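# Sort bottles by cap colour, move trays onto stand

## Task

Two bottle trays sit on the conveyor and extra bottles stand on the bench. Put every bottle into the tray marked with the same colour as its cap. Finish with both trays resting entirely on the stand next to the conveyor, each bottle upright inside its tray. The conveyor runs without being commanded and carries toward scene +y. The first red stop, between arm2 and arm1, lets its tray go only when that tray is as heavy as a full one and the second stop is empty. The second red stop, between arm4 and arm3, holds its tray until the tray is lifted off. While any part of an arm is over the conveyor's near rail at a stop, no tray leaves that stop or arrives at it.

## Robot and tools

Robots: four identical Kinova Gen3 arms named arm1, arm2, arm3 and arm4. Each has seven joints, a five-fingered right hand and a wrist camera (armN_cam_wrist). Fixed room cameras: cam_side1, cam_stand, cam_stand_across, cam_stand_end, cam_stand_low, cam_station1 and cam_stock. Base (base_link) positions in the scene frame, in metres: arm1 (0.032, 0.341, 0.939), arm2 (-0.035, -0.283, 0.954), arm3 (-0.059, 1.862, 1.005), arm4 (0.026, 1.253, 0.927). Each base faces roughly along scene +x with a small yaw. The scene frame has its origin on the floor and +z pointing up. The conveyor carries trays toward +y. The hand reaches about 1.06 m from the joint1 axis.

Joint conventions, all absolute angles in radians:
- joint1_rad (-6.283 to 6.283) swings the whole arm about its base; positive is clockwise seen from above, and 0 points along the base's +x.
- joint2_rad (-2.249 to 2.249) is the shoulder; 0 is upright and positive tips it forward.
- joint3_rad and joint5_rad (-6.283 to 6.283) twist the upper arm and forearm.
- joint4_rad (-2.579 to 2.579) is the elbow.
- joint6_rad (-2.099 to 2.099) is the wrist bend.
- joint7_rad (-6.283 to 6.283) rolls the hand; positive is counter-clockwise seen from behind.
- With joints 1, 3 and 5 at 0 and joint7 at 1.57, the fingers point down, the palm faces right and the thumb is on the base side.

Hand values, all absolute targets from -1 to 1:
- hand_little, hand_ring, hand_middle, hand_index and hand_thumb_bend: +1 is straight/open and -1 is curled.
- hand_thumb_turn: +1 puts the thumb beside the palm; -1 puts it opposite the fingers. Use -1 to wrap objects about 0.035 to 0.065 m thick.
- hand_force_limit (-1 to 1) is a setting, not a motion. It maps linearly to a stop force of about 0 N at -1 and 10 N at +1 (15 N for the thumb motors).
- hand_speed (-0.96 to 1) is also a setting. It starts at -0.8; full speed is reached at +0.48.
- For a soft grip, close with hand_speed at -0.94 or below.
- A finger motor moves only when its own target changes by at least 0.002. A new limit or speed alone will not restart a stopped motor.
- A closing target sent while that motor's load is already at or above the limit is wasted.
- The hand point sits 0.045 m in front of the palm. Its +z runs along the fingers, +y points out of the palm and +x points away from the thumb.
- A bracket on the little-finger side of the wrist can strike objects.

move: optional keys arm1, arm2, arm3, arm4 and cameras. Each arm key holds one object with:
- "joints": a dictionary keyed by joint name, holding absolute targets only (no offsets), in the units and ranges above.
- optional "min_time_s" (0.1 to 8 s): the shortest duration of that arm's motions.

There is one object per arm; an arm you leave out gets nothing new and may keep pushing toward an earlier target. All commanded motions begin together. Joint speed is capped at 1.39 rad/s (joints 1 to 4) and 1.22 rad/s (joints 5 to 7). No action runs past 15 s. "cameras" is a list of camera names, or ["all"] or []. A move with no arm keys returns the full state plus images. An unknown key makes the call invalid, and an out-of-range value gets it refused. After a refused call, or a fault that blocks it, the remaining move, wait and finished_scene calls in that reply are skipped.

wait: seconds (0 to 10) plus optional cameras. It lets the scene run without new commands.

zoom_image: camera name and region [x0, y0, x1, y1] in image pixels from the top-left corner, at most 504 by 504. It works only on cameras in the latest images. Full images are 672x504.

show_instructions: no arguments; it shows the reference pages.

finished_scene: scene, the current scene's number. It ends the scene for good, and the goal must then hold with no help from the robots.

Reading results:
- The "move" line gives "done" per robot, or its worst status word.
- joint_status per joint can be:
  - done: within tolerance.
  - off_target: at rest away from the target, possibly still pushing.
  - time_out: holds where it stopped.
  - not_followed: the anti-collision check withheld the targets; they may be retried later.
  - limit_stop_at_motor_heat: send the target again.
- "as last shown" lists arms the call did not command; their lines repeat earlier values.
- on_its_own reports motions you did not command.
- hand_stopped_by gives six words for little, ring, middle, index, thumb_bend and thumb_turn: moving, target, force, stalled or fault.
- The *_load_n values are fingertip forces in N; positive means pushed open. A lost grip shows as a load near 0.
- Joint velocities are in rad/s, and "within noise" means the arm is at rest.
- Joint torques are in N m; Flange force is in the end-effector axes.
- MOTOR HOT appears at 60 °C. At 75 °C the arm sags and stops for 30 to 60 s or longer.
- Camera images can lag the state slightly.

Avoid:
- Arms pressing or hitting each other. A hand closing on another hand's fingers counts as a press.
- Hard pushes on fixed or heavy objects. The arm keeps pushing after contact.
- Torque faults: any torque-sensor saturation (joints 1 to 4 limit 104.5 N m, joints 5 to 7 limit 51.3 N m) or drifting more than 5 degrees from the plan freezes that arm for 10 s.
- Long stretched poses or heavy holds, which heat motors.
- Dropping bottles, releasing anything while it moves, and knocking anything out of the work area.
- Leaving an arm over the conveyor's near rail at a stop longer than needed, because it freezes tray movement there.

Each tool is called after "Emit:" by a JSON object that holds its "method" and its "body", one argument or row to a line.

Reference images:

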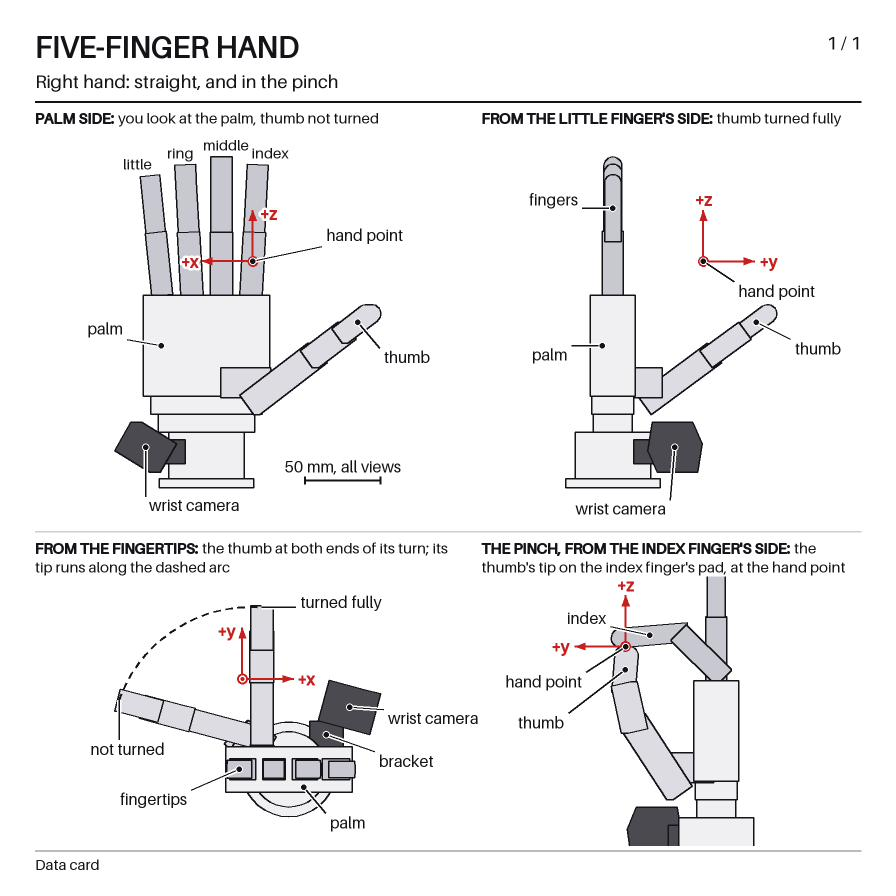

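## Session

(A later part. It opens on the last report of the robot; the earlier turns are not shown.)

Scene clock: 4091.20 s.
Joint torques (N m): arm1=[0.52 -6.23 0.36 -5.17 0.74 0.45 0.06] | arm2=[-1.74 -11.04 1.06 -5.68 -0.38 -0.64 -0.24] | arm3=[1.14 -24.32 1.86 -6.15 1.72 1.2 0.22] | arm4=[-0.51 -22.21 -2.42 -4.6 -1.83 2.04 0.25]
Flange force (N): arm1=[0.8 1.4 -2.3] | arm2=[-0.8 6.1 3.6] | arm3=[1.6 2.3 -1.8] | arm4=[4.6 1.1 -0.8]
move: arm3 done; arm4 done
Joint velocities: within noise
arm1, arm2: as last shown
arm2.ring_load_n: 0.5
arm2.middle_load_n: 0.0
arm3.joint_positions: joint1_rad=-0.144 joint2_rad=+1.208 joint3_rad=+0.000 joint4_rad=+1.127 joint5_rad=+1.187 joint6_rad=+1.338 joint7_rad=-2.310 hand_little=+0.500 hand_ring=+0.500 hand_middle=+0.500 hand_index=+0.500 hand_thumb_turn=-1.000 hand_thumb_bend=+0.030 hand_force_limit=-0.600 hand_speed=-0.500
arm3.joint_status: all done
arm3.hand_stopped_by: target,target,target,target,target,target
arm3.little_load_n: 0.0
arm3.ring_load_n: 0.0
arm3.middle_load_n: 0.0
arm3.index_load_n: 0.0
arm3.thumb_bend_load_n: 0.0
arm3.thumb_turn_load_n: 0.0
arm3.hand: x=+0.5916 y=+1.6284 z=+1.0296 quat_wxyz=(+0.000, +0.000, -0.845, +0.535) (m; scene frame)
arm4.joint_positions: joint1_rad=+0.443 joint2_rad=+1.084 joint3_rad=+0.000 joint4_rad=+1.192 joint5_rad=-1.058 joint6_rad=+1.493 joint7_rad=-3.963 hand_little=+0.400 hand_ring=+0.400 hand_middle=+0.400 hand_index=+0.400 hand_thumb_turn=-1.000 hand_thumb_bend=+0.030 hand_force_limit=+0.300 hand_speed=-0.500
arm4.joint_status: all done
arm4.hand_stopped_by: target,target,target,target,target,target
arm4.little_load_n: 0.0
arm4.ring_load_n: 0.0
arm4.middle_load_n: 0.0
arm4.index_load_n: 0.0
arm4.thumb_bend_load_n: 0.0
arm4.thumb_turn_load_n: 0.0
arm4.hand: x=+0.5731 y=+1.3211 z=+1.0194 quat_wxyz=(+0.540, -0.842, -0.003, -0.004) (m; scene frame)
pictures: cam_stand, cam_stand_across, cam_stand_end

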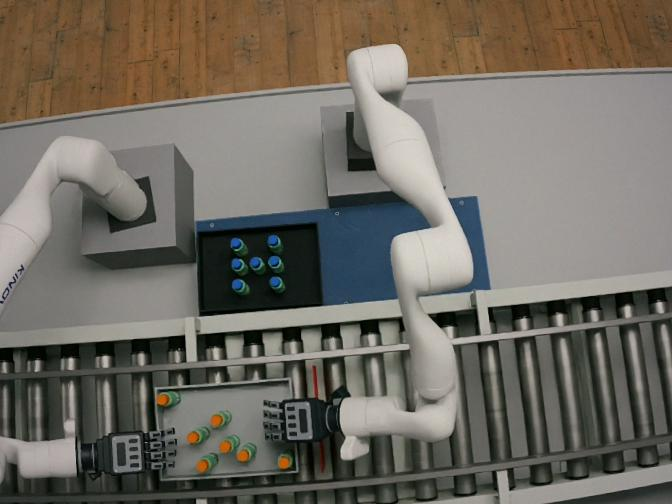

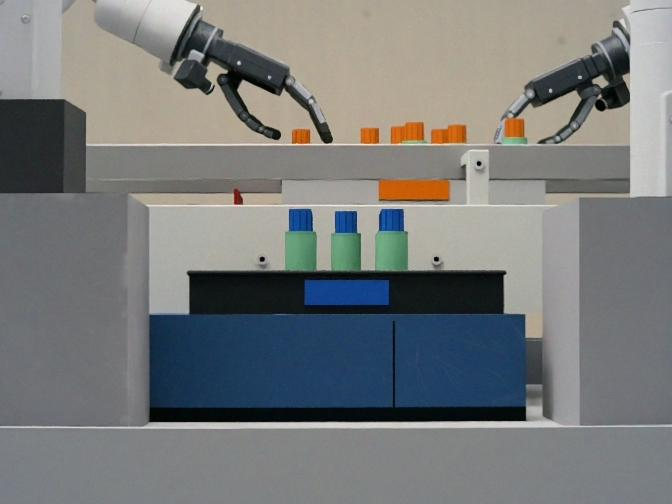

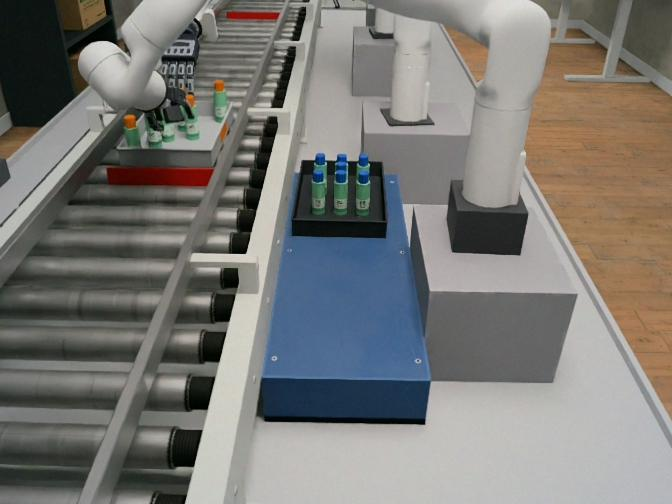

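Emit:
{"method": "move", "body": {
  "arm3": {"joints":{"joint1_rad":-0.1432,"joint2_rad":1.3184,"joint4_rad":1.0791,"joint5_rad":1.2024,"joint6_rad":1.3142,"joint7_rad":-2.3701},"min_time_s":2.2},
  "arm4": {"joints":{"joint1_rad":0.4468,"joint2_rad":1.1675,"joint4_rad":1.1781,"joint5_rad":-1.0614,"joint6_rad":1.4616,"joint7_rad":-3.9006},"min_time_s":2.2}
}}

Emit:
{"method": "move", "body": {
  "arm3": {"joints":{"joint1_rad":-0.1352,"joint2_rad":1.3238,"joint4_rad":1.0772,"joint5_rad":1.2087,"joint6_rad":1.3079,"joint7_rad":-2.3715},"min_time_s":1},
  "arm4": {"joints":{"joint1_rad":0.4468,"joint2_rad":1.1729,"joint4_rad":1.1769,"joint5_rad":-1.0618,"joint6_rad":1.4596,"joint7_rad":-3.8969},"min_time_s":1},
  "cameras": ["cam_stand","cam_stand_end","cam_stand_across"]
}}

Emit:
{"method": "zoom_image", "body": {
  "camera": "cam_stand",
  "region": [140, 360, 320, 495]
}}

Emit:
{"method": "zoom_image", "body": {
  "camera": "cam_stand_across",
  "region": [220, 90, 340, 220]
}}

Emit:
{"method": "zoom_image", "body": {
  "camera": "cam_stand_across",
  "region": [490, 90, 610, 220]
}}

Scene clock: 4100.80 s.
Joint torques (N m): arm1=[0.55 -6.16 0.43 -5.03 0.74 0.49 0.04] | arm2=[-1.77 -10.98 1.05 -5.68 -0.42 -0.64 -0.26] | arm3=[1.11 -24.6 1.96 -5.8 1.61 1.28 0.21] | arm4=[-0.51 -22.57 -2.5 -4.17 -1.7 2.16 0.21]
Flange force (N): arm1=[0.6 1.2 -2.7] | arm2=[-0.8 6.1 3.4] | arm3=[1.8 2.1 -1.7] | arm4=[4.8 1.6 -0.7]
move: arm3 done; arm4 done
Joint velocities: within noise
arm1, arm2: as last shown
arm1.thumb_turn_load_n: 0.5
arm2.ring_load_n: 0.0
arm3.joint_positions: joint1_rad=-0.143 joint2_rad=+1.318 joint3_rad=+0.000 joint4_rad=+1.079 joint5_rad=+1.202 joint6_rad=+1.314 joint7_rad=-2.370 hand_little=+0.500 hand_ring=+0.500 hand_middle=+0.500 hand_index=+0.500 hand_thumb_turn=-1.000 hand_thumb_bend=+0.030 hand_force_limit=-0.600 hand_speed=-0.500
arm3.joint_status: all done
arm3.hand_stopped_by: target,target,target,target,target,target
arm3.little_load_n: 0.0
arm3.ring_load_n: 0.0
arm3.middle_load_n: 0.0
arm3.index_load_n: 0.0
arm3.thumb_bend_load_n: 0.0
arm3.thumb_turn_load_n: 0.0
arm3.hand: x=+0.5915 y=+1.6283 z=+0.9715 quat_wxyz=(+0.000, +0.000, -0.845, +0.535) (m; scene frame)
arm4.joint_positions: joint1_rad=+0.447 joint2_rad=+1.167 joint3_rad=+0.000 joint4_rad=+1.178 joint5_rad=-1.061 joint6_rad=+1.462 joint7_rad=-3.901 hand_little=+0.400 hand_ring=+0.400 hand_middle=+0.400 hand_index=+0.400 hand_thumb_turn=-1.000 hand_thumb_bend=+0.030 hand_force_limit=+0.300 hand_speed=-0.500
arm4.joint_status: all done
arm4.hand_stopped_by: target,target,target,target,target,target
arm4.little_load_n: 0.0
arm4.ring_load_n: 0.0
arm4.middle_load_n: 0.0
arm4.index_load_n: 0.0
arm4.thumb_bend_load_n: 0.0
arm4.thumb_turn_load_n: 0.0
arm4.hand: x=+0.5733 y=+1.3191 z=+0.9715 quat_wxyz=(+0.540, -0.842, -0.002, -0.004) (m; scene frame)
pictures: none

Scene clock: 4102.10 s.
Joint torques (N m): arm1=[0.56 -6.2 0.39 -5.04 0.78 0.48 0.06] | arm2=[-1.77 -11.01 1.12 -5.62 -0.38 -0.6 -0.19] | arm3=[4.45 -22.55 3.6 -4.96 1.66 1.49 0.21] | arm4=[-0.54 -22.43 -2.5 -4.26 -1.67 2.03 0.26]
Flange force (N): arm1=[0.5 1.4 -2.7] | arm2=[-0.6 5.8 3.3] | arm3=[1.8 1.4 -7.8] | arm4=[4.3 1.2 -0.9]
move: arm3 done; arm4 done
Joint velocities: within noise
arm1.joint_positions: joint1_rad=-1.469 joint2_rad=+0.091 joint3_rad=+0.000 joint4_rad=+2.366 joint5_rad=+0.834 joint6_rad=+0.886 joint7_rad=-2.187 hand_little=-0.900 hand_ring=-0.900 hand_middle=+0.320 hand_index=+0.228 hand_thumb_turn=-1.000 hand_thumb_bend=+0.430 hand_force_limit=+0.200 hand_speed=-0.900
arm1.joint_status: not commanded
arm1.hand_stopped_by: target,target,target,target,target,target
arm1.little_load_n: 0.0
arm1.ring_load_n: 0.0
arm1.middle_load_n: 0.0
arm1.index_load_n: 0.0
arm1.thumb_bend_load_n: 0.0
arm1.thumb_turn_load_n: 0.0
arm1.hand: x=+0.1914 y=+0.6093 z=+1.1002 quat_wxyz=(-0.211, +0.675, -0.675, +0.210) (m; scene frame)
arm2.joint_positions: joint1_rad=+1.152 joint2_rad=+0.279 joint3_rad=+0.000 joint4_rad=+2.205 joint5_rad=+2.148 joint6_rad=-0.704 joint7_rad=-1.104 hand_little=-0.900 hand_ring=-0.900 hand_middle=+0.320 hand_index=+0.200 hand_thumb_turn=-1.000 hand_thumb_bend=+0.430 hand_force_limit=+0.200 hand_speed=-0.900
arm2.joint_status: not commanded
arm2.hand_stopped_by: target,target,target,target,target,target
arm2.little_load_n: 0.0
arm2.ring_load_n: 0.0
arm2.middle_load_n: 0.0
arm2.index_load_n: 0.0
arm2.thumb_bend_load_n: 0.0
arm2.thumb_turn_load_n: 0.0
arm2.hand: x=+0.1786 y=-0.5492 z=+1.1000 quat_wxyz=(-0.206, +0.677, -0.673, +0.217) (m; scene frame)
arm3.joint_positions: joint1_rad=-0.135 joint2_rad=+1.324 joint3_rad=+0.000 joint4_rad=+1.077 joint5_rad=+1.209 joint6_rad=+1.308 joint7_rad=-2.372 hand_little=+0.500 hand_ring=+0.500 hand_middle=+0.500 hand_index=+0.500 hand_thumb_turn=-1.000 hand_thumb_bend=+0.030 hand_force_limit=-0.600 hand_speed=-0.500
arm3.joint_status: all done
arm3.hand_stopped_by: target,target,target,target,target,target
arm3.little_load_n: -0.5
arm3.ring_load_n: 0.0
arm3.middle_load_n: 0.0
arm3.index_load_n: 0.0
arm3.thumb_bend_load_n: 0.5
arm3.thumb_turn_load_n: 0.0
arm3.hand: x=+0.5915 y=+1.6234 z=+0.9685 quat_wxyz=(+0.000, +0.000, -0.845, +0.535) (m; scene frame)
arm4.joint_positions: joint1_rad=+0.447 joint2_rad=+1.173 joint3_rad=+0.000 joint4_rad=+1.177 joint5_rad=-1.062 joint6_rad=+1.460 joint7_rad=-3.897 hand_little=+0.400 hand_ring=+0.400 hand_middle=+0.400 hand_index=+0.400 hand_thumb_turn=-1.000 hand_thumb_bend=+0.030 hand_force_limit=+0.300 hand_speed=-0.500
arm4.joint_status: all done
arm4.hand_stopped_by: target,target,target,target,target,target
arm4.little_load_n: 0.0
arm4.ring_load_n: 0.0
arm4.middle_load_n: 0.5
arm4.index_load_n: 0.0
arm4.thumb_bend_load_n: 0.0
arm4.thumb_turn_load_n: 0.0
arm4.hand: x=+0.5733 y=+1.3191 z=+0.9684 quat_wxyz=(+0.540, -0.842, -0.003, -0.004) (m; scene frame)
pictures: cam_stand, cam_stand_across, cam_stand_end

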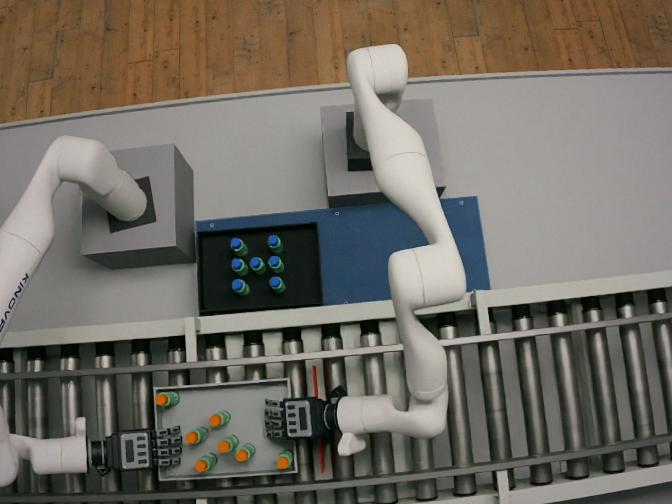

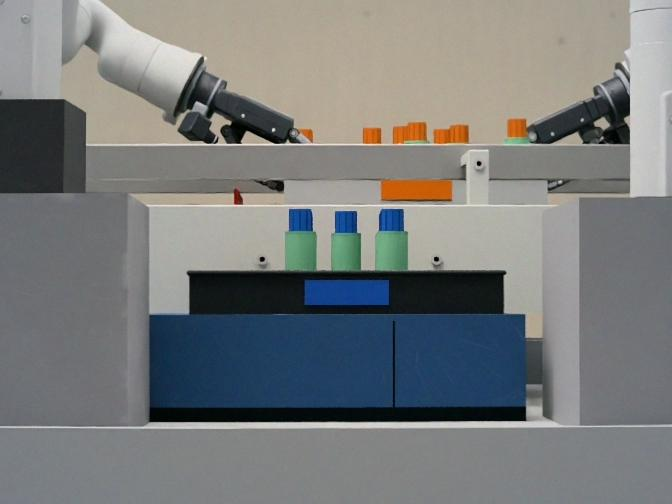

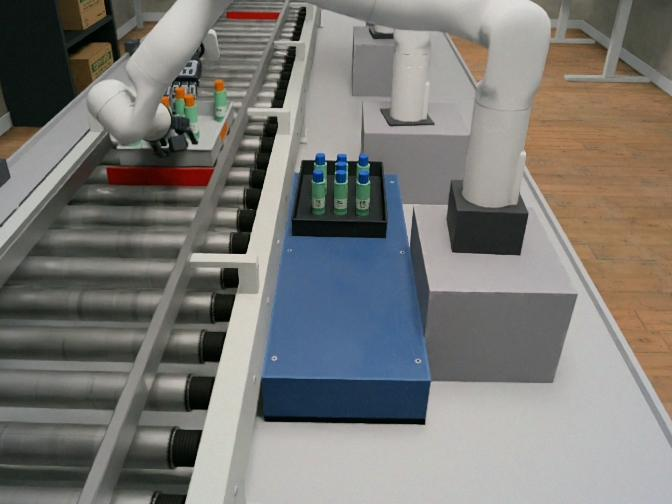

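Scaled by 2.800 from the camera's 672x504 image, which has a finer 960x720 frame.

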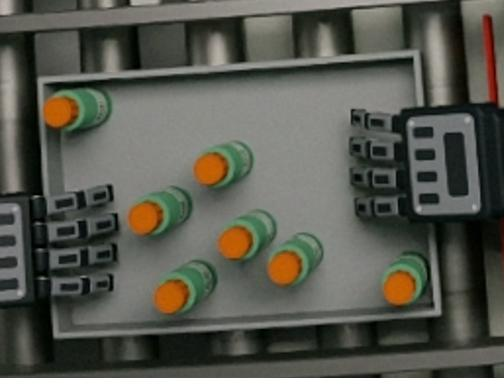

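Scaled by 3.877 from the camera's 672x504 image, which has a finer 960x720 frame.

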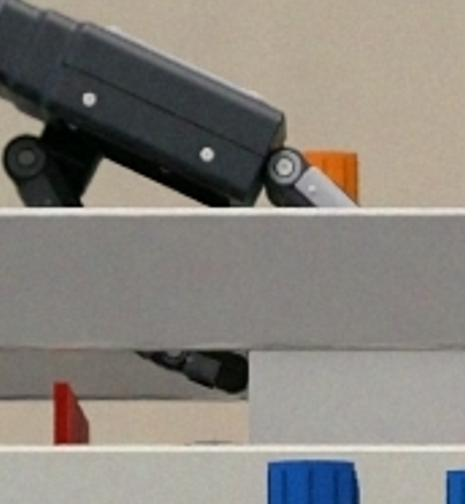

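Scaled by 3.877 from the camera's 672x504 image, which has a finer 960x720 frame.

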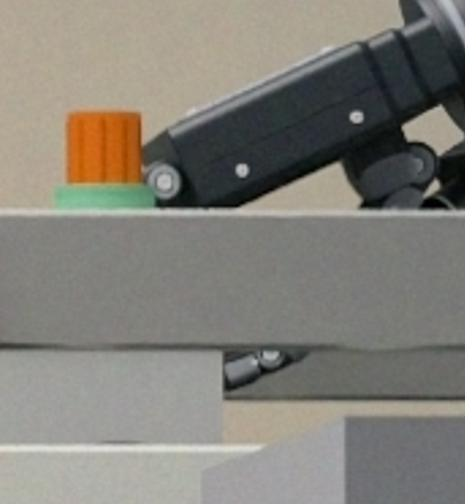

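Emit:
{"method": "move", "body": {
  "arm3": {"joints":{"hand_little":-0.35,"hand_ring":-0.35,"hand_middle":-0.35,"hand_index":-0.35,"hand_force_limit":-0.4,"hand_speed":-0.92}},
  "arm4": {"joints":{"hand_little":-0.35,"hand_ring":-0.35,"hand_middle":-0.35,"hand_index":-0.35,"hand_force_limit":-0.4,"hand_speed":-0.92}},
  "cameras": ["cam_stand","cam_stand_end","cam_stand_across"]
}}

Emit:
{"method": "zoom_image", "body": {
  "camera": "cam_stand",
  "region": [140, 360, 320, 495]
}}

Emit:
{"method": "zoom_image", "body": {
  "camera": "cam_stand_across",
  "region": [270, 60, 570, 180]
}}

Scene clock: 4114.20 s.
Joint torques (N m): arm1=[0.45 -6.17 0.41 -5.05 0.77 0.49 0.01] | arm2=[-1.74 -11.01 1.14 -5.68 -0.39 -0.59 -0.23] | arm3=[-2.34 -26.04 -0.17 -5.88 0.91 1.34 0.34] | arm4=[1.83 -23.86 -1.15 -5.24 -1.75 1.59 0.26]
Flange force (N): arm1=[0.6 0.9 -2.7] | arm2=[-0.8 6.0 3.5] | arm3=[0.3 2.2 5.2] | arm4=[3.8 1.3 3.2]
move: arm3 off_target; arm4 off_target
Joint velocities: within noise
arm1, arm2: as last shown
arm2.little_load_n: 0.5
arm3.joint_positions: joint1_rad=-0.135 joint2_rad=+1.324 joint3_rad=+0.000 joint4_rad=+1.077 joint5_rad=+1.209 joint6_rad=+1.308 joint7_rad=-2.372 hand_little=-0.187 hand_ring=-0.141 hand_middle=-0.112 hand_index=-0.141 hand_thumb_turn=-1.000 hand_thumb_bend=+0.030 hand_force_limit=-0.400 hand_speed=-0.920
arm3.joint_status: hand_little off_target (ended at -0.187, target -0.350); hand_ring off_target (ended at -0.141, target -0.350); hand_middle off_target (ended at -0.112, target -0.350); hand_index off_target (ended at -0.141, target -0.350); the others done
arm3.hand_stopped_by: force,force,force,force,target,target
arm3.little_load_n: 3.0
arm3.ring_load_n: 3.5
arm3.middle_load_n: 1.0
arm3.index_load_n: 4.0
arm3.thumb_bend_load_n: 0.5
arm3.thumb_turn_load_n: 0.5
arm3.hand: x=+0.5915 y=+1.6234 z=+0.9685 quat_wxyz=(+0.000, +0.000, -0.845, +0.535) (m; scene frame)
arm4.joint_positions: joint1_rad=+0.447 joint2_rad=+1.173 joint3_rad=+0.000 joint4_rad=+1.177 joint5_rad=-1.062 joint6_rad=+1.460 joint7_rad=-3.897 hand_little=-0.160 hand_ring=-0.115 hand_middle=-0.078 hand_index=-0.108 hand_thumb_turn=-1.000 hand_thumb_bend=+0.030 hand_force_limit=-0.400 hand_speed=-0.920
arm4.joint_status: hand_little off_target (ended at -0.160, target -0.350); hand_ring off_target (ended at -0.115, target -0.350); hand_middle off_target (ended at -0.078, target -0.350); hand_index off_target (ended at -0.108, target -0.350); the others done
arm4.hand_stopped_by: force,force,force,force,target,target
arm4.little_load_n: 4.5
arm4.ring_load_n: 2.0
arm4.middle_load_n: 0.0
arm4.index_load_n: 0.0
arm4.thumb_bend_load_n: 0.0
arm4.thumb_turn_load_n: 0.0
arm4.hand: x=+0.5733 y=+1.3191 z=+0.9684 quat_wxyz=(+0.540, -0.842, -0.002, -0.004) (m; scene frame)
pictures: cam_stand, cam_stand_across, cam_stand_end

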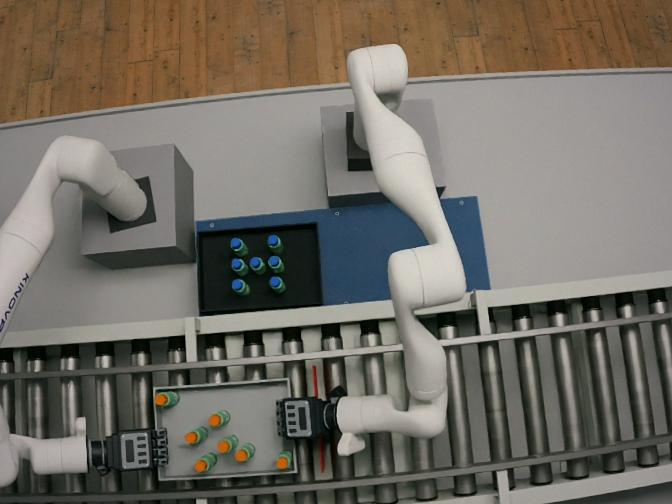

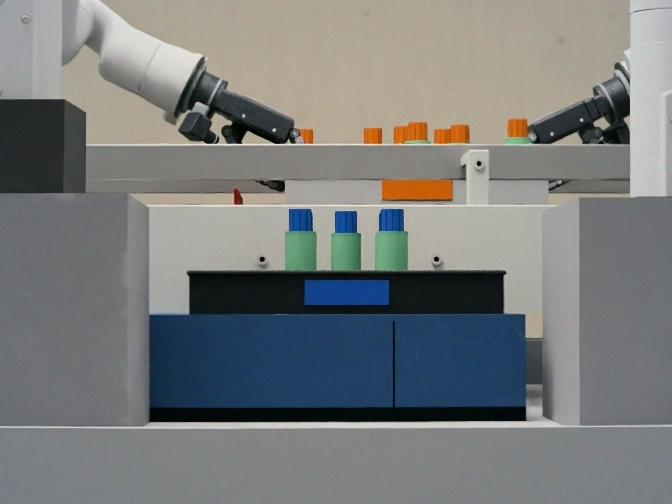

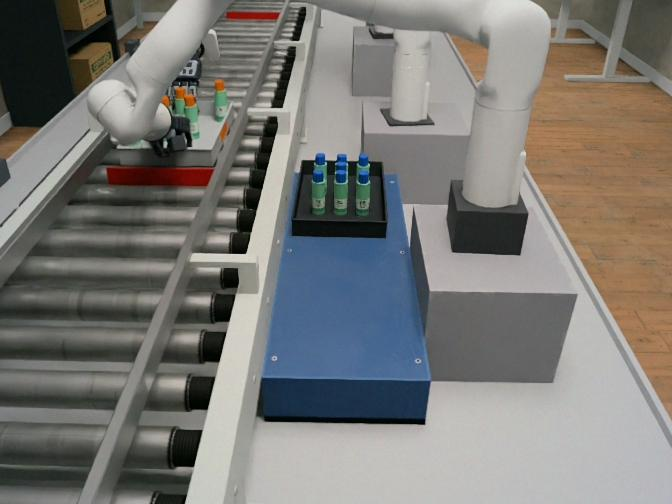

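Scaled by 2.800 from the camera's 672x504 image, which has a finer 960x720 frame.

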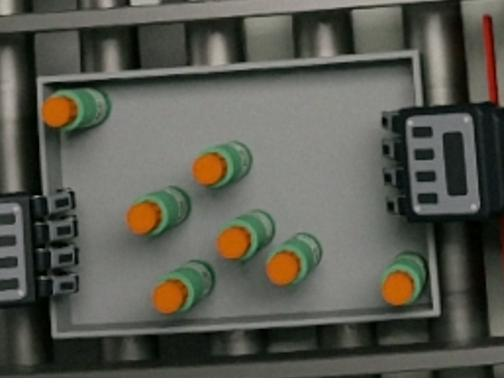

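Scaled by 1.680 from the camera's 672x504 image, which has a finer 960x720 frame.

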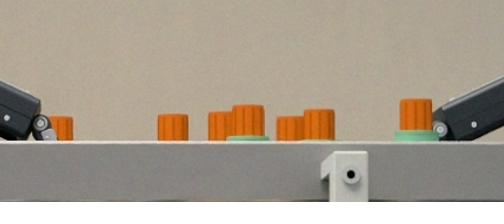

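Emit:
{"method": "move", "body": {
  "arm3": {"joints":{"hand_thumb_bend":-0.15,"hand_force_limit":-0.2,"hand_speed":-0.9}},
  "arm4": {"joints":{"hand_thumb_bend":-0.15,"hand_force_limit":-0.2,"hand_speed":-0.9}}
}}

Emit:
{"method": "move", "body": {
  "arm3": {"joints":{"hand_little":-0.45,"hand_ring":-0.5,"hand_middle":-0.5,"hand_index":-0.5,"hand_thumb_bend":-0.3,"hand_force_limit":0.3,"hand_speed":-0.92}},
  "arm4": {"joints":{"hand_little":-0.45,"hand_ring":-0.5,"hand_middle":-0.5,"hand_index":-0.5,"hand_thumb_bend":-0.3,"hand_force_limit":0.3,"hand_speed":-0.92}},
  "cameras": ["cam_stand","cam_stand_end","cam_stand_across"]
}}

Emit:
{"method": "zoom_image", "body": {
  "camera": "cam_stand",
  "region": [140, 360, 320, 495]
}}

Emit:
{"method": "zoom_image", "body": {
  "camera": "cam_stand_across",
  "region": [270, 60, 570, 180]
}}

Scene clock: 4120.20 s.
Joint torques (N m): arm1=[0.46 -6.21 0.35 -5.11 0.77 0.5 0.04] | arm2=[-1.73 -10.98 1.14 -5.69 -0.46 -0.65 -0.27] | arm3=[-1.21 -26.59 0.94 -6.18 1.31 1.75 0.25] | arm4=[1.09 -24.27 -1.96 -5.43 -2.24 1.72 0.27]
Flange force (N): arm1=[0.7 1.1 -2.4] | arm2=[-0.9 6.0 3.5] | arm3=[0.9 3.6 3.9] | arm4=[3.1 2.5 2.2]
move: arm3 off_target; arm4 off_target
Joint velocities: within noise
arm1, arm2: as last shown
arm2.little_load_n: 0.0
arm3.joint_positions: joint1_rad=-0.135 joint2_rad=+1.324 joint3_rad=+0.000 joint4_rad=+1.077 joint5_rad=+1.209 joint6_rad=+1.308 joint7_rad=-2.372 hand_little=-0.187 hand_ring=-0.141 hand_middle=-0.112 hand_index=-0.141 hand_thumb_turn=-1.000 hand_thumb_bend=+0.016 hand_force_limit=-0.200 hand_speed=-0.900
arm3.joint_status: hand_thumb_bend off_target (ended at +0.016, target -0.150); the others done
arm3.hand_stopped_by: force,force,force,force,force,target
arm3.little_load_n: 2.5
arm3.ring_load_n: 3.5
arm3.middle_load_n: 1.0
arm3.index_load_n: 4.0
arm3.thumb_bend_load_n: 6.0
arm3.thumb_turn_load_n: 0.5
arm3.hand: x=+0.5915 y=+1.6234 z=+0.9685 quat_wxyz=(+0.000, +0.000, -0.845, +0.535) (m; scene frame)
arm4.joint_positions: joint1_rad=+0.447 joint2_rad=+1.173 joint3_rad=+0.000 joint4_rad=+1.177 joint5_rad=-1.062 joint6_rad=+1.460 joint7_rad=-3.897 hand_little=-0.160 hand_ring=-0.115 hand_middle=-0.078 hand_index=-0.108 hand_thumb_turn=-1.000 hand_thumb_bend=-0.038 hand_force_limit=-0.200 hand_speed=-0.900
arm4.joint_status: hand_thumb_bend off_target (ended at -0.038, target -0.150); the others done
arm4.hand_stopped_by: force,force,force,force,force,target
arm4.little_load_n: 5.5
arm4.ring_load_n: 3.0
arm4.middle_load_n: 0.0
arm4.index_load_n: 1.0
arm4.thumb_bend_load_n: 5.5
arm4.thumb_turn_load_n: 0.5
arm4.hand: x=+0.5733 y=+1.3191 z=+0.9684 quat_wxyz=(+0.540, -0.842, -0.003, -0.004) (m; scene frame)
pictures: none

Scene clock: 4121.03 s.
Joint torques (N m): arm1=[0.5 -6.18 0.38 -5.1 0.78 0.47 0.02] | arm2=[-1.78 -11 1.12 -5.69 -0.36 -0.63 -0.23] | arm3=[-2.02 -27.24 0.3 -5.81 0.74 2.27 0.35] | arm4=[3.74 -26.4 -0.57 -7.05 -2.43 1.22 0.38]
Flange force (N): arm1=[0.7 1.1 -2.7] | arm2=[-0.9 6.1 3.6] | arm3=[-1.0 4.5 6.9] | arm4=[1.3 3.0 7.4]
move: arm3 off_target; arm4 off_target
Joint velocities: within noise
arm1, arm2: as last shown
arm1.little_load_n: 0.5
arm3.joint_positions: joint1_rad=-0.135 joint2_rad=+1.324 joint3_rad=+0.000 joint4_rad=+1.077 joint5_rad=+1.209 joint6_rad=+1.308 joint7_rad=-2.372 hand_little=-0.207 hand_ring=-0.154 hand_middle=-0.130 hand_index=-0.154 hand_thumb_turn=-1.000 hand_thumb_bend=+0.011 hand_force_limit=+0.300 hand_speed=-0.920
arm3.joint_status: hand_little off_target (ended at -0.207, target -0.450); hand_ring off_target (ended at -0.154, target -0.500); hand_middle off_target (ended at -0.130, target -0.500); hand_index off_target (ended at -0.154, target -0.500); hand_thumb_bend off_target (ended at +0.011, target -0.300); the others done
arm3.hand_stopped_by: force,force,force,force,force,target
arm3.little_load_n: 8.0
arm3.ring_load_n: 6.5
arm3.middle_load_n: 9.0
arm3.index_load_n: 7.0
arm3.thumb_bend_load_n: 9.5
arm3.thumb_turn_load_n: 1.0
arm3.hand: x=+0.5915 y=+1.6234 z=+0.9685 quat_wxyz=(+0.000, +0.000, -0.845, +0.535) (m; scene frame)
arm4.joint_positions: joint1_rad=+0.447 joint2_rad=+1.173 joint3_rad=+0.000 joint4_rad=+1.177 joint5_rad=-1.062 joint6_rad=+1.460 joint7_rad=-3.897 hand_little=-0.166 hand_ring=-0.127 hand_middle=-0.098 hand_index=-0.120 hand_thumb_turn=-1.000 hand_thumb_bend=-0.043 hand_force_limit=+0.300 hand_speed=-0.920
arm4.joint_status: hand_little off_target (ended at -0.166, target -0.450); hand_ring off_target (ended at -0.127, target -0.500); hand_middle off_target (ended at -0.098, target -0.500); hand_index off_target (ended at -0.120, target -0.500); hand_thumb_bend off_target (ended at -0.043, target -0.300); the others done
arm4.hand_stopped_by: force,force,force,force,force,target
arm4.little_load_n: 5.5
arm4.ring_load_n: 8.0
arm4.middle_load_n: 6.5
arm4.index_load_n: 7.5
arm4.thumb_bend_load_n: 9.0
arm4.thumb_turn_load_n: 1.0
arm4.hand: x=+0.5733 y=+1.3191 z=+0.9684 quat_wxyz=(+0.540, -0.842, -0.003, -0.004) (m; scene frame)
pictures: cam_stand, cam_stand_across, cam_stand_end

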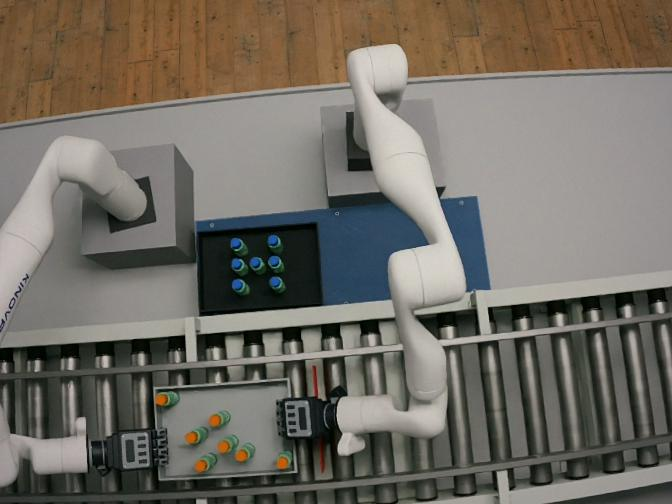

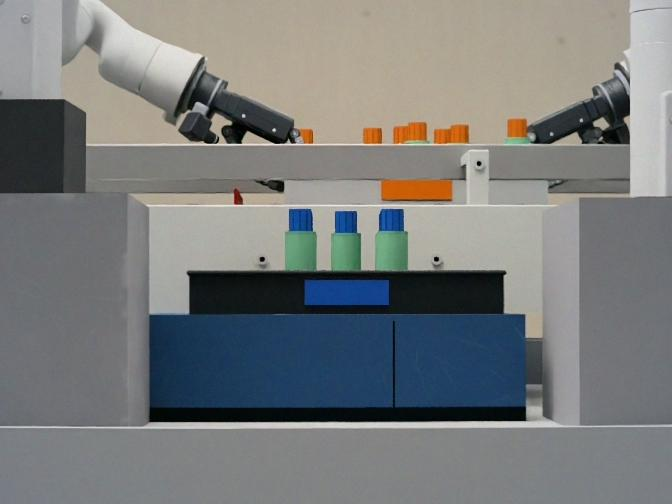

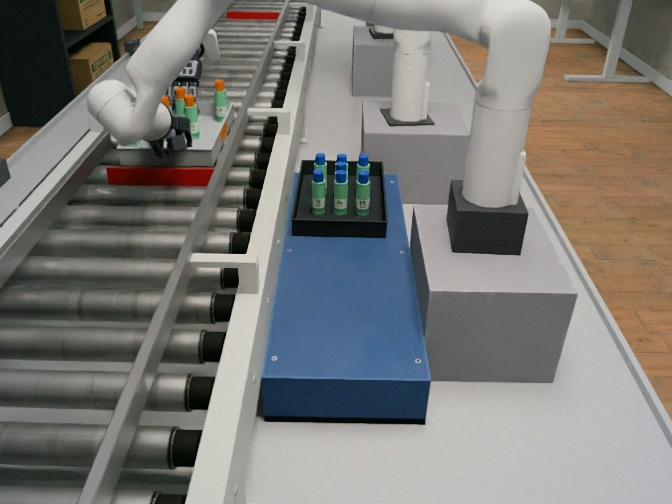

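Scaled by 2.800 from the camera's 672x504 image, which has a finer 960x720 frame.

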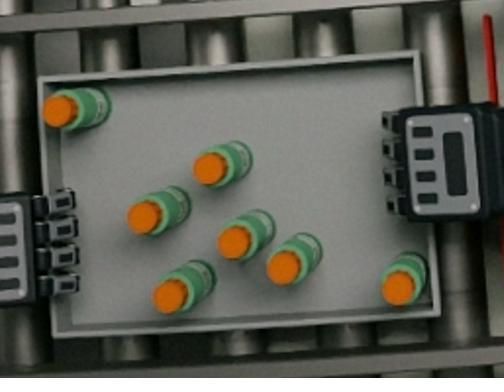

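Scaled by 1.680 from the camera's 672x504 image, which has a finer 960x720 frame.

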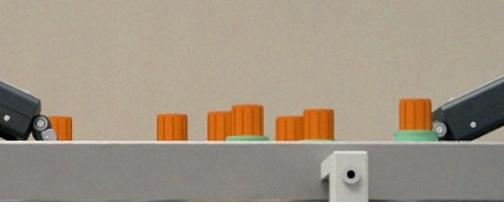

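Emit:
{"method": "move", "body": {
  "arm3": {"joints":{"joint1_rad":-0.1356,"joint2_rad":1.2315,"joint4_rad":1.1199,"joint5_rad":1.1964,"joint6_rad":1.3260,"joint7_rad":-2.3237},"min_time_s":2.5},
  "arm4": {"joints":{"joint1_rad":0.4462,"joint2_rad":1.0899,"joint4_rad":1.1892,"joint5_rad":-1.0563,"joint6_rad":1.4940,"joint7_rad":-3.9592},"min_time_s":2.5},
  "cameras": ["cam_stand","cam_stand_end","cam_stand_across"]
}}

Emit:
{"method": "zoom_image", "body": {
  "camera": "cam_stand_across",
  "region": [220, 60, 620, 240]
}}

Emit:
{"method": "zoom_image", "body": {
  "camera": "cam_stand",
  "region": [140, 360, 320, 495]
}}

Scene clock: 4131.73 s.
Joint torques (N m): arm1=[0.55 -6.27 0.33 -5.12 0.75 0.49 0.08] | arm2=[-1.78 -11.01 1 -5.69 -0.44 -0.64 -0.23] | arm3=[-2.14 -27.83 0.51 -6.55 1.08 2.28 0.3] | arm4=[3.77 -27.1 -0.98 -7.78 -2.86 1.52 0.31]
Flange force (N): arm1=[0.6 1.6 -2.2] | arm2=[-0.7 6.1 3.3] | arm3=[-0.9 5.5 7.4] | arm4=[1.1 4.8 8.4]
move: arm3 done; arm4 done
Joint velocities: within noise
arm1, arm2: as last shown
arm1.little_load_n: 0.0
arm3.joint_positions: joint1_rad=-0.136 joint2_rad=+1.232 joint3_rad=+0.000 joint4_rad=+1.120 joint5_rad=+1.196 joint6_rad=+1.326 joint7_rad=-2.324 hand_little=-0.207 hand_ring=-0.154 hand_middle=-0.130 hand_index=-0.154 hand_thumb_turn=-1.000 hand_thumb_bend=+0.011 hand_force_limit=+0.300 hand_speed=-0.920
arm3.joint_status: all done
arm3.hand_stopped_by: force,force,force,force,force,target
arm3.little_load_n: 7.5
arm3.ring_load_n: 6.0
arm3.middle_load_n: 8.5
arm3.index_load_n: 7.0
arm3.thumb_bend_load_n: 10.0
arm3.thumb_turn_load_n: 1.5
arm3.hand: x=+0.5916 y=+1.6234 z=+1.0165 quat_wxyz=(+0.000, +0.000, -0.845, +0.535) (m; scene frame)
arm4.joint_positions: joint1_rad=+0.446 joint2_rad=+1.090 joint3_rad=+0.000 joint4_rad=+1.189 joint5_rad=-1.056 joint6_rad=+1.494 joint7_rad=-3.959 hand_little=-0.166 hand_ring=-0.127 hand_middle=-0.098 hand_index=-0.120 hand_thumb_turn=-1.000 hand_thumb_bend=-0.043 hand_force_limit=+0.300 hand_speed=-0.920
arm4.joint_status: all done
arm4.hand_stopped_by: force,force,force,force,force,target
arm4.little_load_n: 5.5
arm4.ring_load_n: 8.0
arm4.middle_load_n: 7.0
arm4.index_load_n: 8.0
arm4.thumb_bend_load_n: 9.0
arm4.thumb_turn_load_n: 1.0
arm4.hand: x=+0.5731 y=+1.3191 z=+1.0164 quat_wxyz=(+0.540, -0.842, -0.003, -0.004) (m; scene frame)
pictures: cam_stand, cam_stand_across, cam_stand_end

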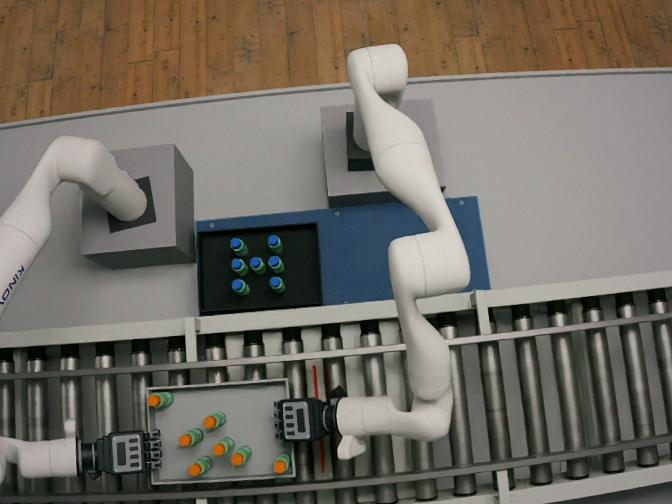

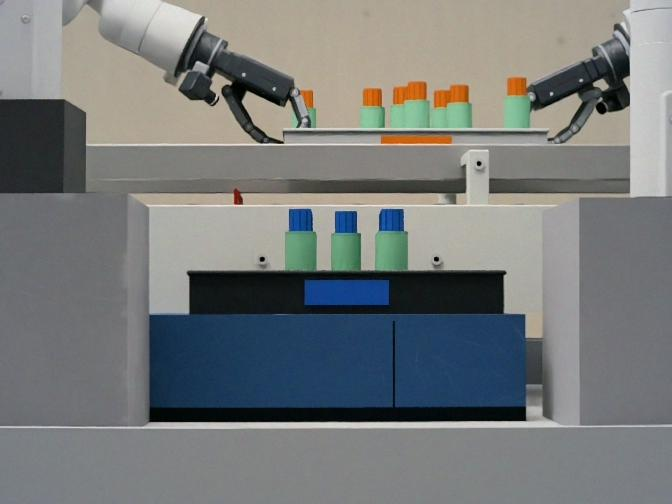

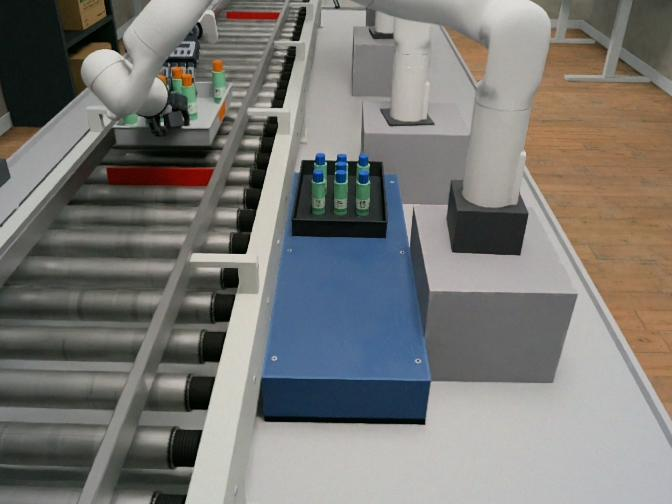

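Scaled by 1.260 from the camera's 672x504 image, which has a finer 960x720 frame.

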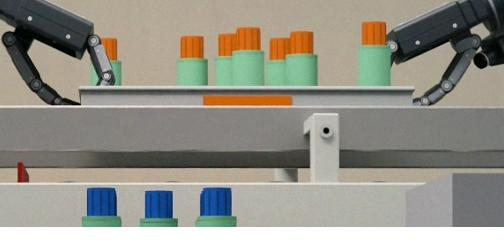

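Scaled by 2.800 from the camera's 672x504 image, which has a finer 960x720 frame.

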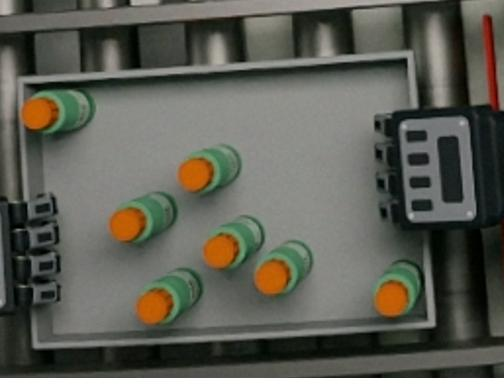

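Emit:
{"method": "move", "body": {
  "arm3": {"joints":{"joint1_rad":-0.1361,"joint2_rad":1.1474,"joint4_rad":1.1424,"joint5_rad":1.1825,"joint6_rad":1.3493,"joint7_rad":-2.2651},"min_time_s":2.3},
  "arm4": {"joints":{"joint1_rad":0.4456,"joint2_rad":1.0158,"joint4_rad":1.1823,"joint5_rad":-1.0526,"joint6_rad":1.5335,"joint7_rad":-4.0299},"min_time_s":2.3}
}}

Emit:
{"method": "move", "body": {
  "arm3": {"joints":{"joint1_rad":-0.1906,"joint2_rad":1.1066,"joint4_rad":1.2512,"joint5_rad":1.1625,"joint6_rad":1.3597,"joint7_rad":-2.3453},"min_time_s":1.4},
  "arm4": {"joints":{"joint1_rad":0.4069,"joint2_rad":0.9523,"joint4_rad":1.3363,"joint5_rad":-1.0818,"joint6_rad":1.4635,"joint7_rad":-3.9653},"min_time_s":1.4}
}}

Emit:
{"method": "move", "body": {
  "arm3": {"joints":{"joint1_rad":-0.2490,"joint2_rad":1.0725,"joint4_rad":1.3454,"joint5_rad":1.1346,"joint6_rad":1.3714,"joint7_rad":-2.4179},"min_time_s":1.4},
  "arm4": {"joints":{"joint1_rad":0.3639,"joint2_rad":0.8962,"joint4_rad":1.4746,"joint5_rad":-1.1194,"joint6_rad":1.3982,"joint7_rad":-3.9055},"min_time_s":1.4},
  "cameras": ["cam_stand","cam_stand_end","cam_stand_across"]
}}

Scene clock: 4243.73 s.
Joint torques (N m): arm1=[0.6 -6.23 0.38 -5.1 0.73 0.48 0.07] | arm2=[-1.76 -10.93 1.09 -5.66 -0.41 -0.61 -0.26] | arm3=[-2.14 -27.64 0.54 -7.06 1.26 2.24 0.3] | arm4=[3.86 -26.52 -0.81 -8.17 -2.97 1.32 0.32]
Flange force (N): arm1=[0.6 1.6 -2.4] | arm2=[-0.9 6.0 3.3] | arm3=[-0.8 5.5 7.3] | arm4=[1.2 4.3 8.4]
move: arm3 done; arm4 done
Joint velocities: within noise
arm1, arm2: as last shown
arm1.middle_load_n: -0.5
arm3.joint_positions: joint1_rad=-0.136 joint2_rad=+1.147 joint3_rad=+0.000 joint4_rad=+1.142 joint5_rad=+1.183 joint6_rad=+1.349 joint7_rad=-2.265 hand_little=-0.207 hand_ring=-0.154 hand_middle=-0.130 hand_index=-0.154 hand_thumb_turn=-1.000 hand_thumb_bend=+0.011 hand_force_limit=+0.300 hand_speed=-0.920
arm3.joint_status: all done
arm3.hand_stopped_by: force,force,force,force,force,target
arm3.little_load_n: 7.5
arm3.ring_load_n: 6.0
arm3.middle_load_n: 9.0
arm3.index_load_n: 7.0
arm3.thumb_bend_load_n: 10.0
arm3.thumb_turn_load_n: 1.5
arm3.hand: x=+0.5915 y=+1.6234 z=+1.0635 quat_wxyz=(+0.000, +0.000, -0.845, +0.535) (m; scene frame)
arm4.joint_positions: joint1_rad=+0.446 joint2_rad=+1.016 joint3_rad=+0.000 joint4_rad=+1.182 joint5_rad=-1.053 joint6_rad=+1.533 joint7_rad=-4.030 hand_little=-0.166 hand_ring=-0.127 hand_middle=-0.098 hand_index=-0.120 hand_thumb_turn=-1.000 hand_thumb_bend=-0.043 hand_force_limit=+0.300 hand_speed=-0.920
arm4.joint_status: all done
arm4.hand_stopped_by: force,force,force,force,force,target
arm4.little_load_n: 5.5
arm4.ring_load_n: 8.0
arm4.middle_load_n: 7.0
arm4.index_load_n: 8.0
arm4.thumb_bend_load_n: 9.5
arm4.thumb_turn_load_n: 1.0
arm4.hand: x=+0.5731 y=+1.3191 z=+1.0634 quat_wxyz=(+0.540, -0.842, -0.002, -0.004) (m; scene frame)
pictures: none

Scene clock: 4245.50 s.
Joint torques (N m): arm1=[0.5 -6.21 0.35 -5.02 0.77 0.42 0.06] | arm2=[-1.76 -10.96 1.07 -5.68 -0.41 -0.59 -0.24] | arm3=[-2.32 -26.7 0.11 -6.55 1.07 2.23 0.32] | arm4=[3.95 -25.39 -0.39 -7.73 -2.8 1.48 0.4]
Flange force (N): arm1=[0.4 1.2 -2.8] | arm2=[-0.8 6.0 3.2] | arm3=[-0.8 5.4 7.7] | arm4=[1.5 4.1 8.7]
move: arm3 done; arm4 done
Joint velocities: within noise
arm1, arm2: as last shown
arm1.middle_load_n: 0.0
arm3.joint_positions: joint1_rad=-0.191 joint2_rad=+1.107 joint3_rad=+0.000 joint4_rad=+1.251 joint5_rad=+1.163 joint6_rad=+1.360 joint7_rad=-2.345 hand_little=-0.207 hand_ring=-0.154 hand_middle=-0.130 hand_index=-0.154 hand_thumb_turn=-1.000 hand_thumb_bend=+0.011 hand_force_limit=+0.300 hand_speed=-0.920
arm3.joint_status: all done
arm3.hand_stopped_by: force,force,force,force,force,target
arm3.little_load_n: 7.0
arm3.ring_load_n: 6.0
arm3.middle_load_n: 8.5
arm3.index_load_n: 7.5
arm3.thumb_bend_load_n: 10.0
arm3.thumb_turn_load_n: 1.5
arm3.hand: x=+0.5674 y=+1.6541 z=+1.0637 quat_wxyz=(+0.000, +0.000, -0.845, +0.535) (m; scene frame)
arm4.joint_positions: joint1_rad=+0.407 joint2_rad=+0.952 joint3_rad=+0.000 joint4_rad=+1.336 joint5_rad=-1.082 joint6_rad=+1.464 joint7_rad=-3.965 hand_little=-0.166 hand_ring=-0.127 hand_middle=-0.098 hand_index=-0.120 hand_thumb_turn=-1.000 hand_thumb_bend=-0.043 hand_force_limit=+0.300 hand_speed=-0.920
arm4.joint_status: all done
arm4.hand_stopped_by: force,force,force,force,force,target
arm4.little_load_n: 5.5
arm4.ring_load_n: 8.0
arm4.middle_load_n: 7.0
arm4.index_load_n: 8.0
arm4.thumb_bend_load_n: 9.0
arm4.thumb_turn_load_n: 1.0
arm4.hand: x=+0.5489 y=+1.3499 z=+1.0635 quat_wxyz=(+0.540, -0.842, -0.002, -0.004) (m; scene frame)
pictures: none

Scene clock: 4247.23 s.
Joint torques (N m): arm1=[0.51 -6.18 0.36 -5.05 0.72 0.46 0.06] | arm2=[-1.72 -10.95 1.08 -5.65 -0.4 -0.61 -0.26] | arm3=[-2.76 -25.84 -0.45 -6.2 0.79 2.09 0.33] | arm4=[4.37 -24.13 0.17 -7.34 -2.51 1.58 0.38]
Flange force (N): arm1=[0.6 1.2 -2.5] | arm2=[-0.8 6.0 3.4] | arm3=[-0.5 5.0 8.6] | arm4=[1.2 3.5 9.8]
move: arm3 done; arm4 done
Joint velocities: within noise
arm1, arm2: as last shown
arm3.joint_positions: joint1_rad=-0.249 joint2_rad=+1.073 joint3_rad=+0.000 joint4_rad=+1.345 joint5_rad=+1.135 joint6_rad=+1.371 joint7_rad=-2.418 hand_little=-0.207 hand_ring=-0.154 hand_middle=-0.130 hand_index=-0.154 hand_thumb_turn=-1.000 hand_thumb_bend=+0.011 hand_force_limit=+0.300 hand_speed=-0.920
arm3.joint_status: all done
arm3.hand_stopped_by: force,force,force,force,force,target
arm3.little_load_n: 7.0
arm3.ring_load_n: 5.5
arm3.middle_load_n: 9.0
arm3.index_load_n: 7.5
arm3.thumb_bend_load_n: 10.0
arm3.thumb_turn_load_n: 1.5
arm3.hand: x=+0.5429 y=+1.6848 z=+1.0636 quat_wxyz=(+0.000, +0.000, -0.845, +0.535) (m; scene frame)
arm4.joint_positions: joint1_rad=+0.364 joint2_rad=+0.896 joint3_rad=+0.000 joint4_rad=+1.475 joint5_rad=-1.119 joint6_rad=+1.398 joint7_rad=-3.905 hand_little=-0.166 hand_ring=-0.127 hand_middle=-0.098 hand_index=-0.120 hand_thumb_turn=-1.000 hand_thumb_bend=-0.043 hand_force_limit=+0.300 hand_speed=-0.920
arm4.joint_status: all done
arm4.hand_stopped_by: force,force,force,force,force,target
arm4.little_load_n: 5.0
arm4.ring_load_n: 8.0
arm4.middle_load_n: 7.0
arm4.index_load_n: 9.0
arm4.thumb_bend_load_n: 9.0
arm4.thumb_turn_load_n: 1.0
arm4.hand: x=+0.5243 y=+1.3805 z=+1.0634 quat_wxyz=(+0.540, -0.842, -0.002, -0.004) (m; scene frame)
pictures: cam_stand, cam_stand_across, cam_stand_end

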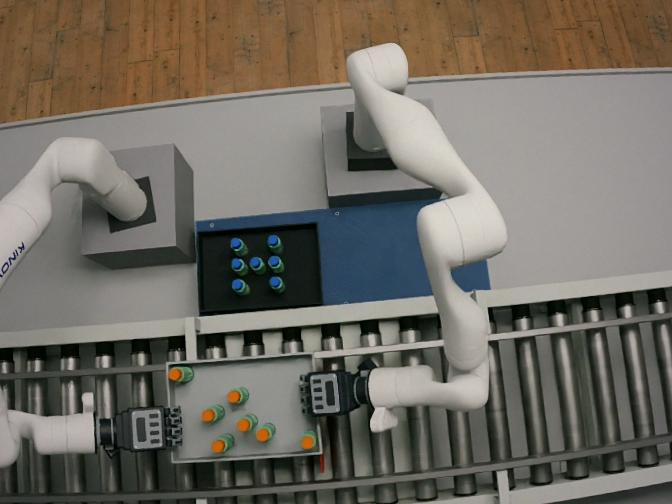

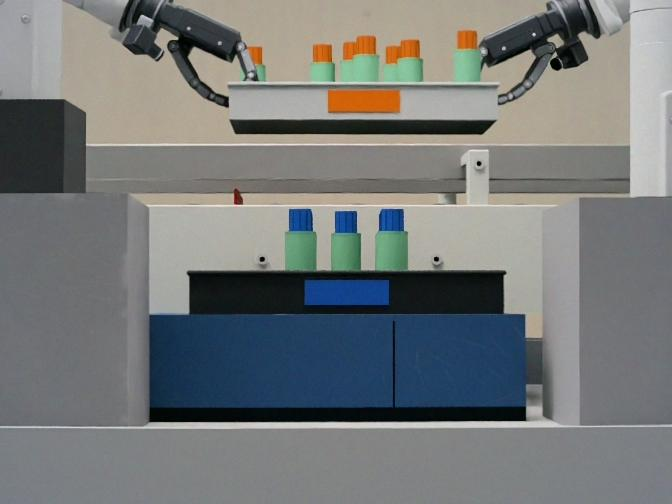

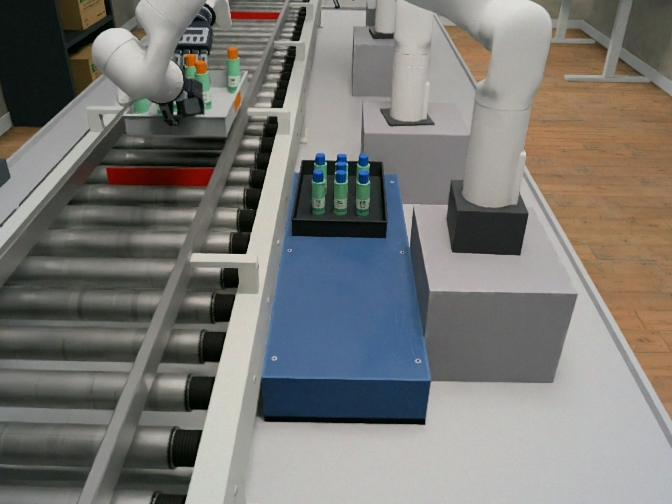

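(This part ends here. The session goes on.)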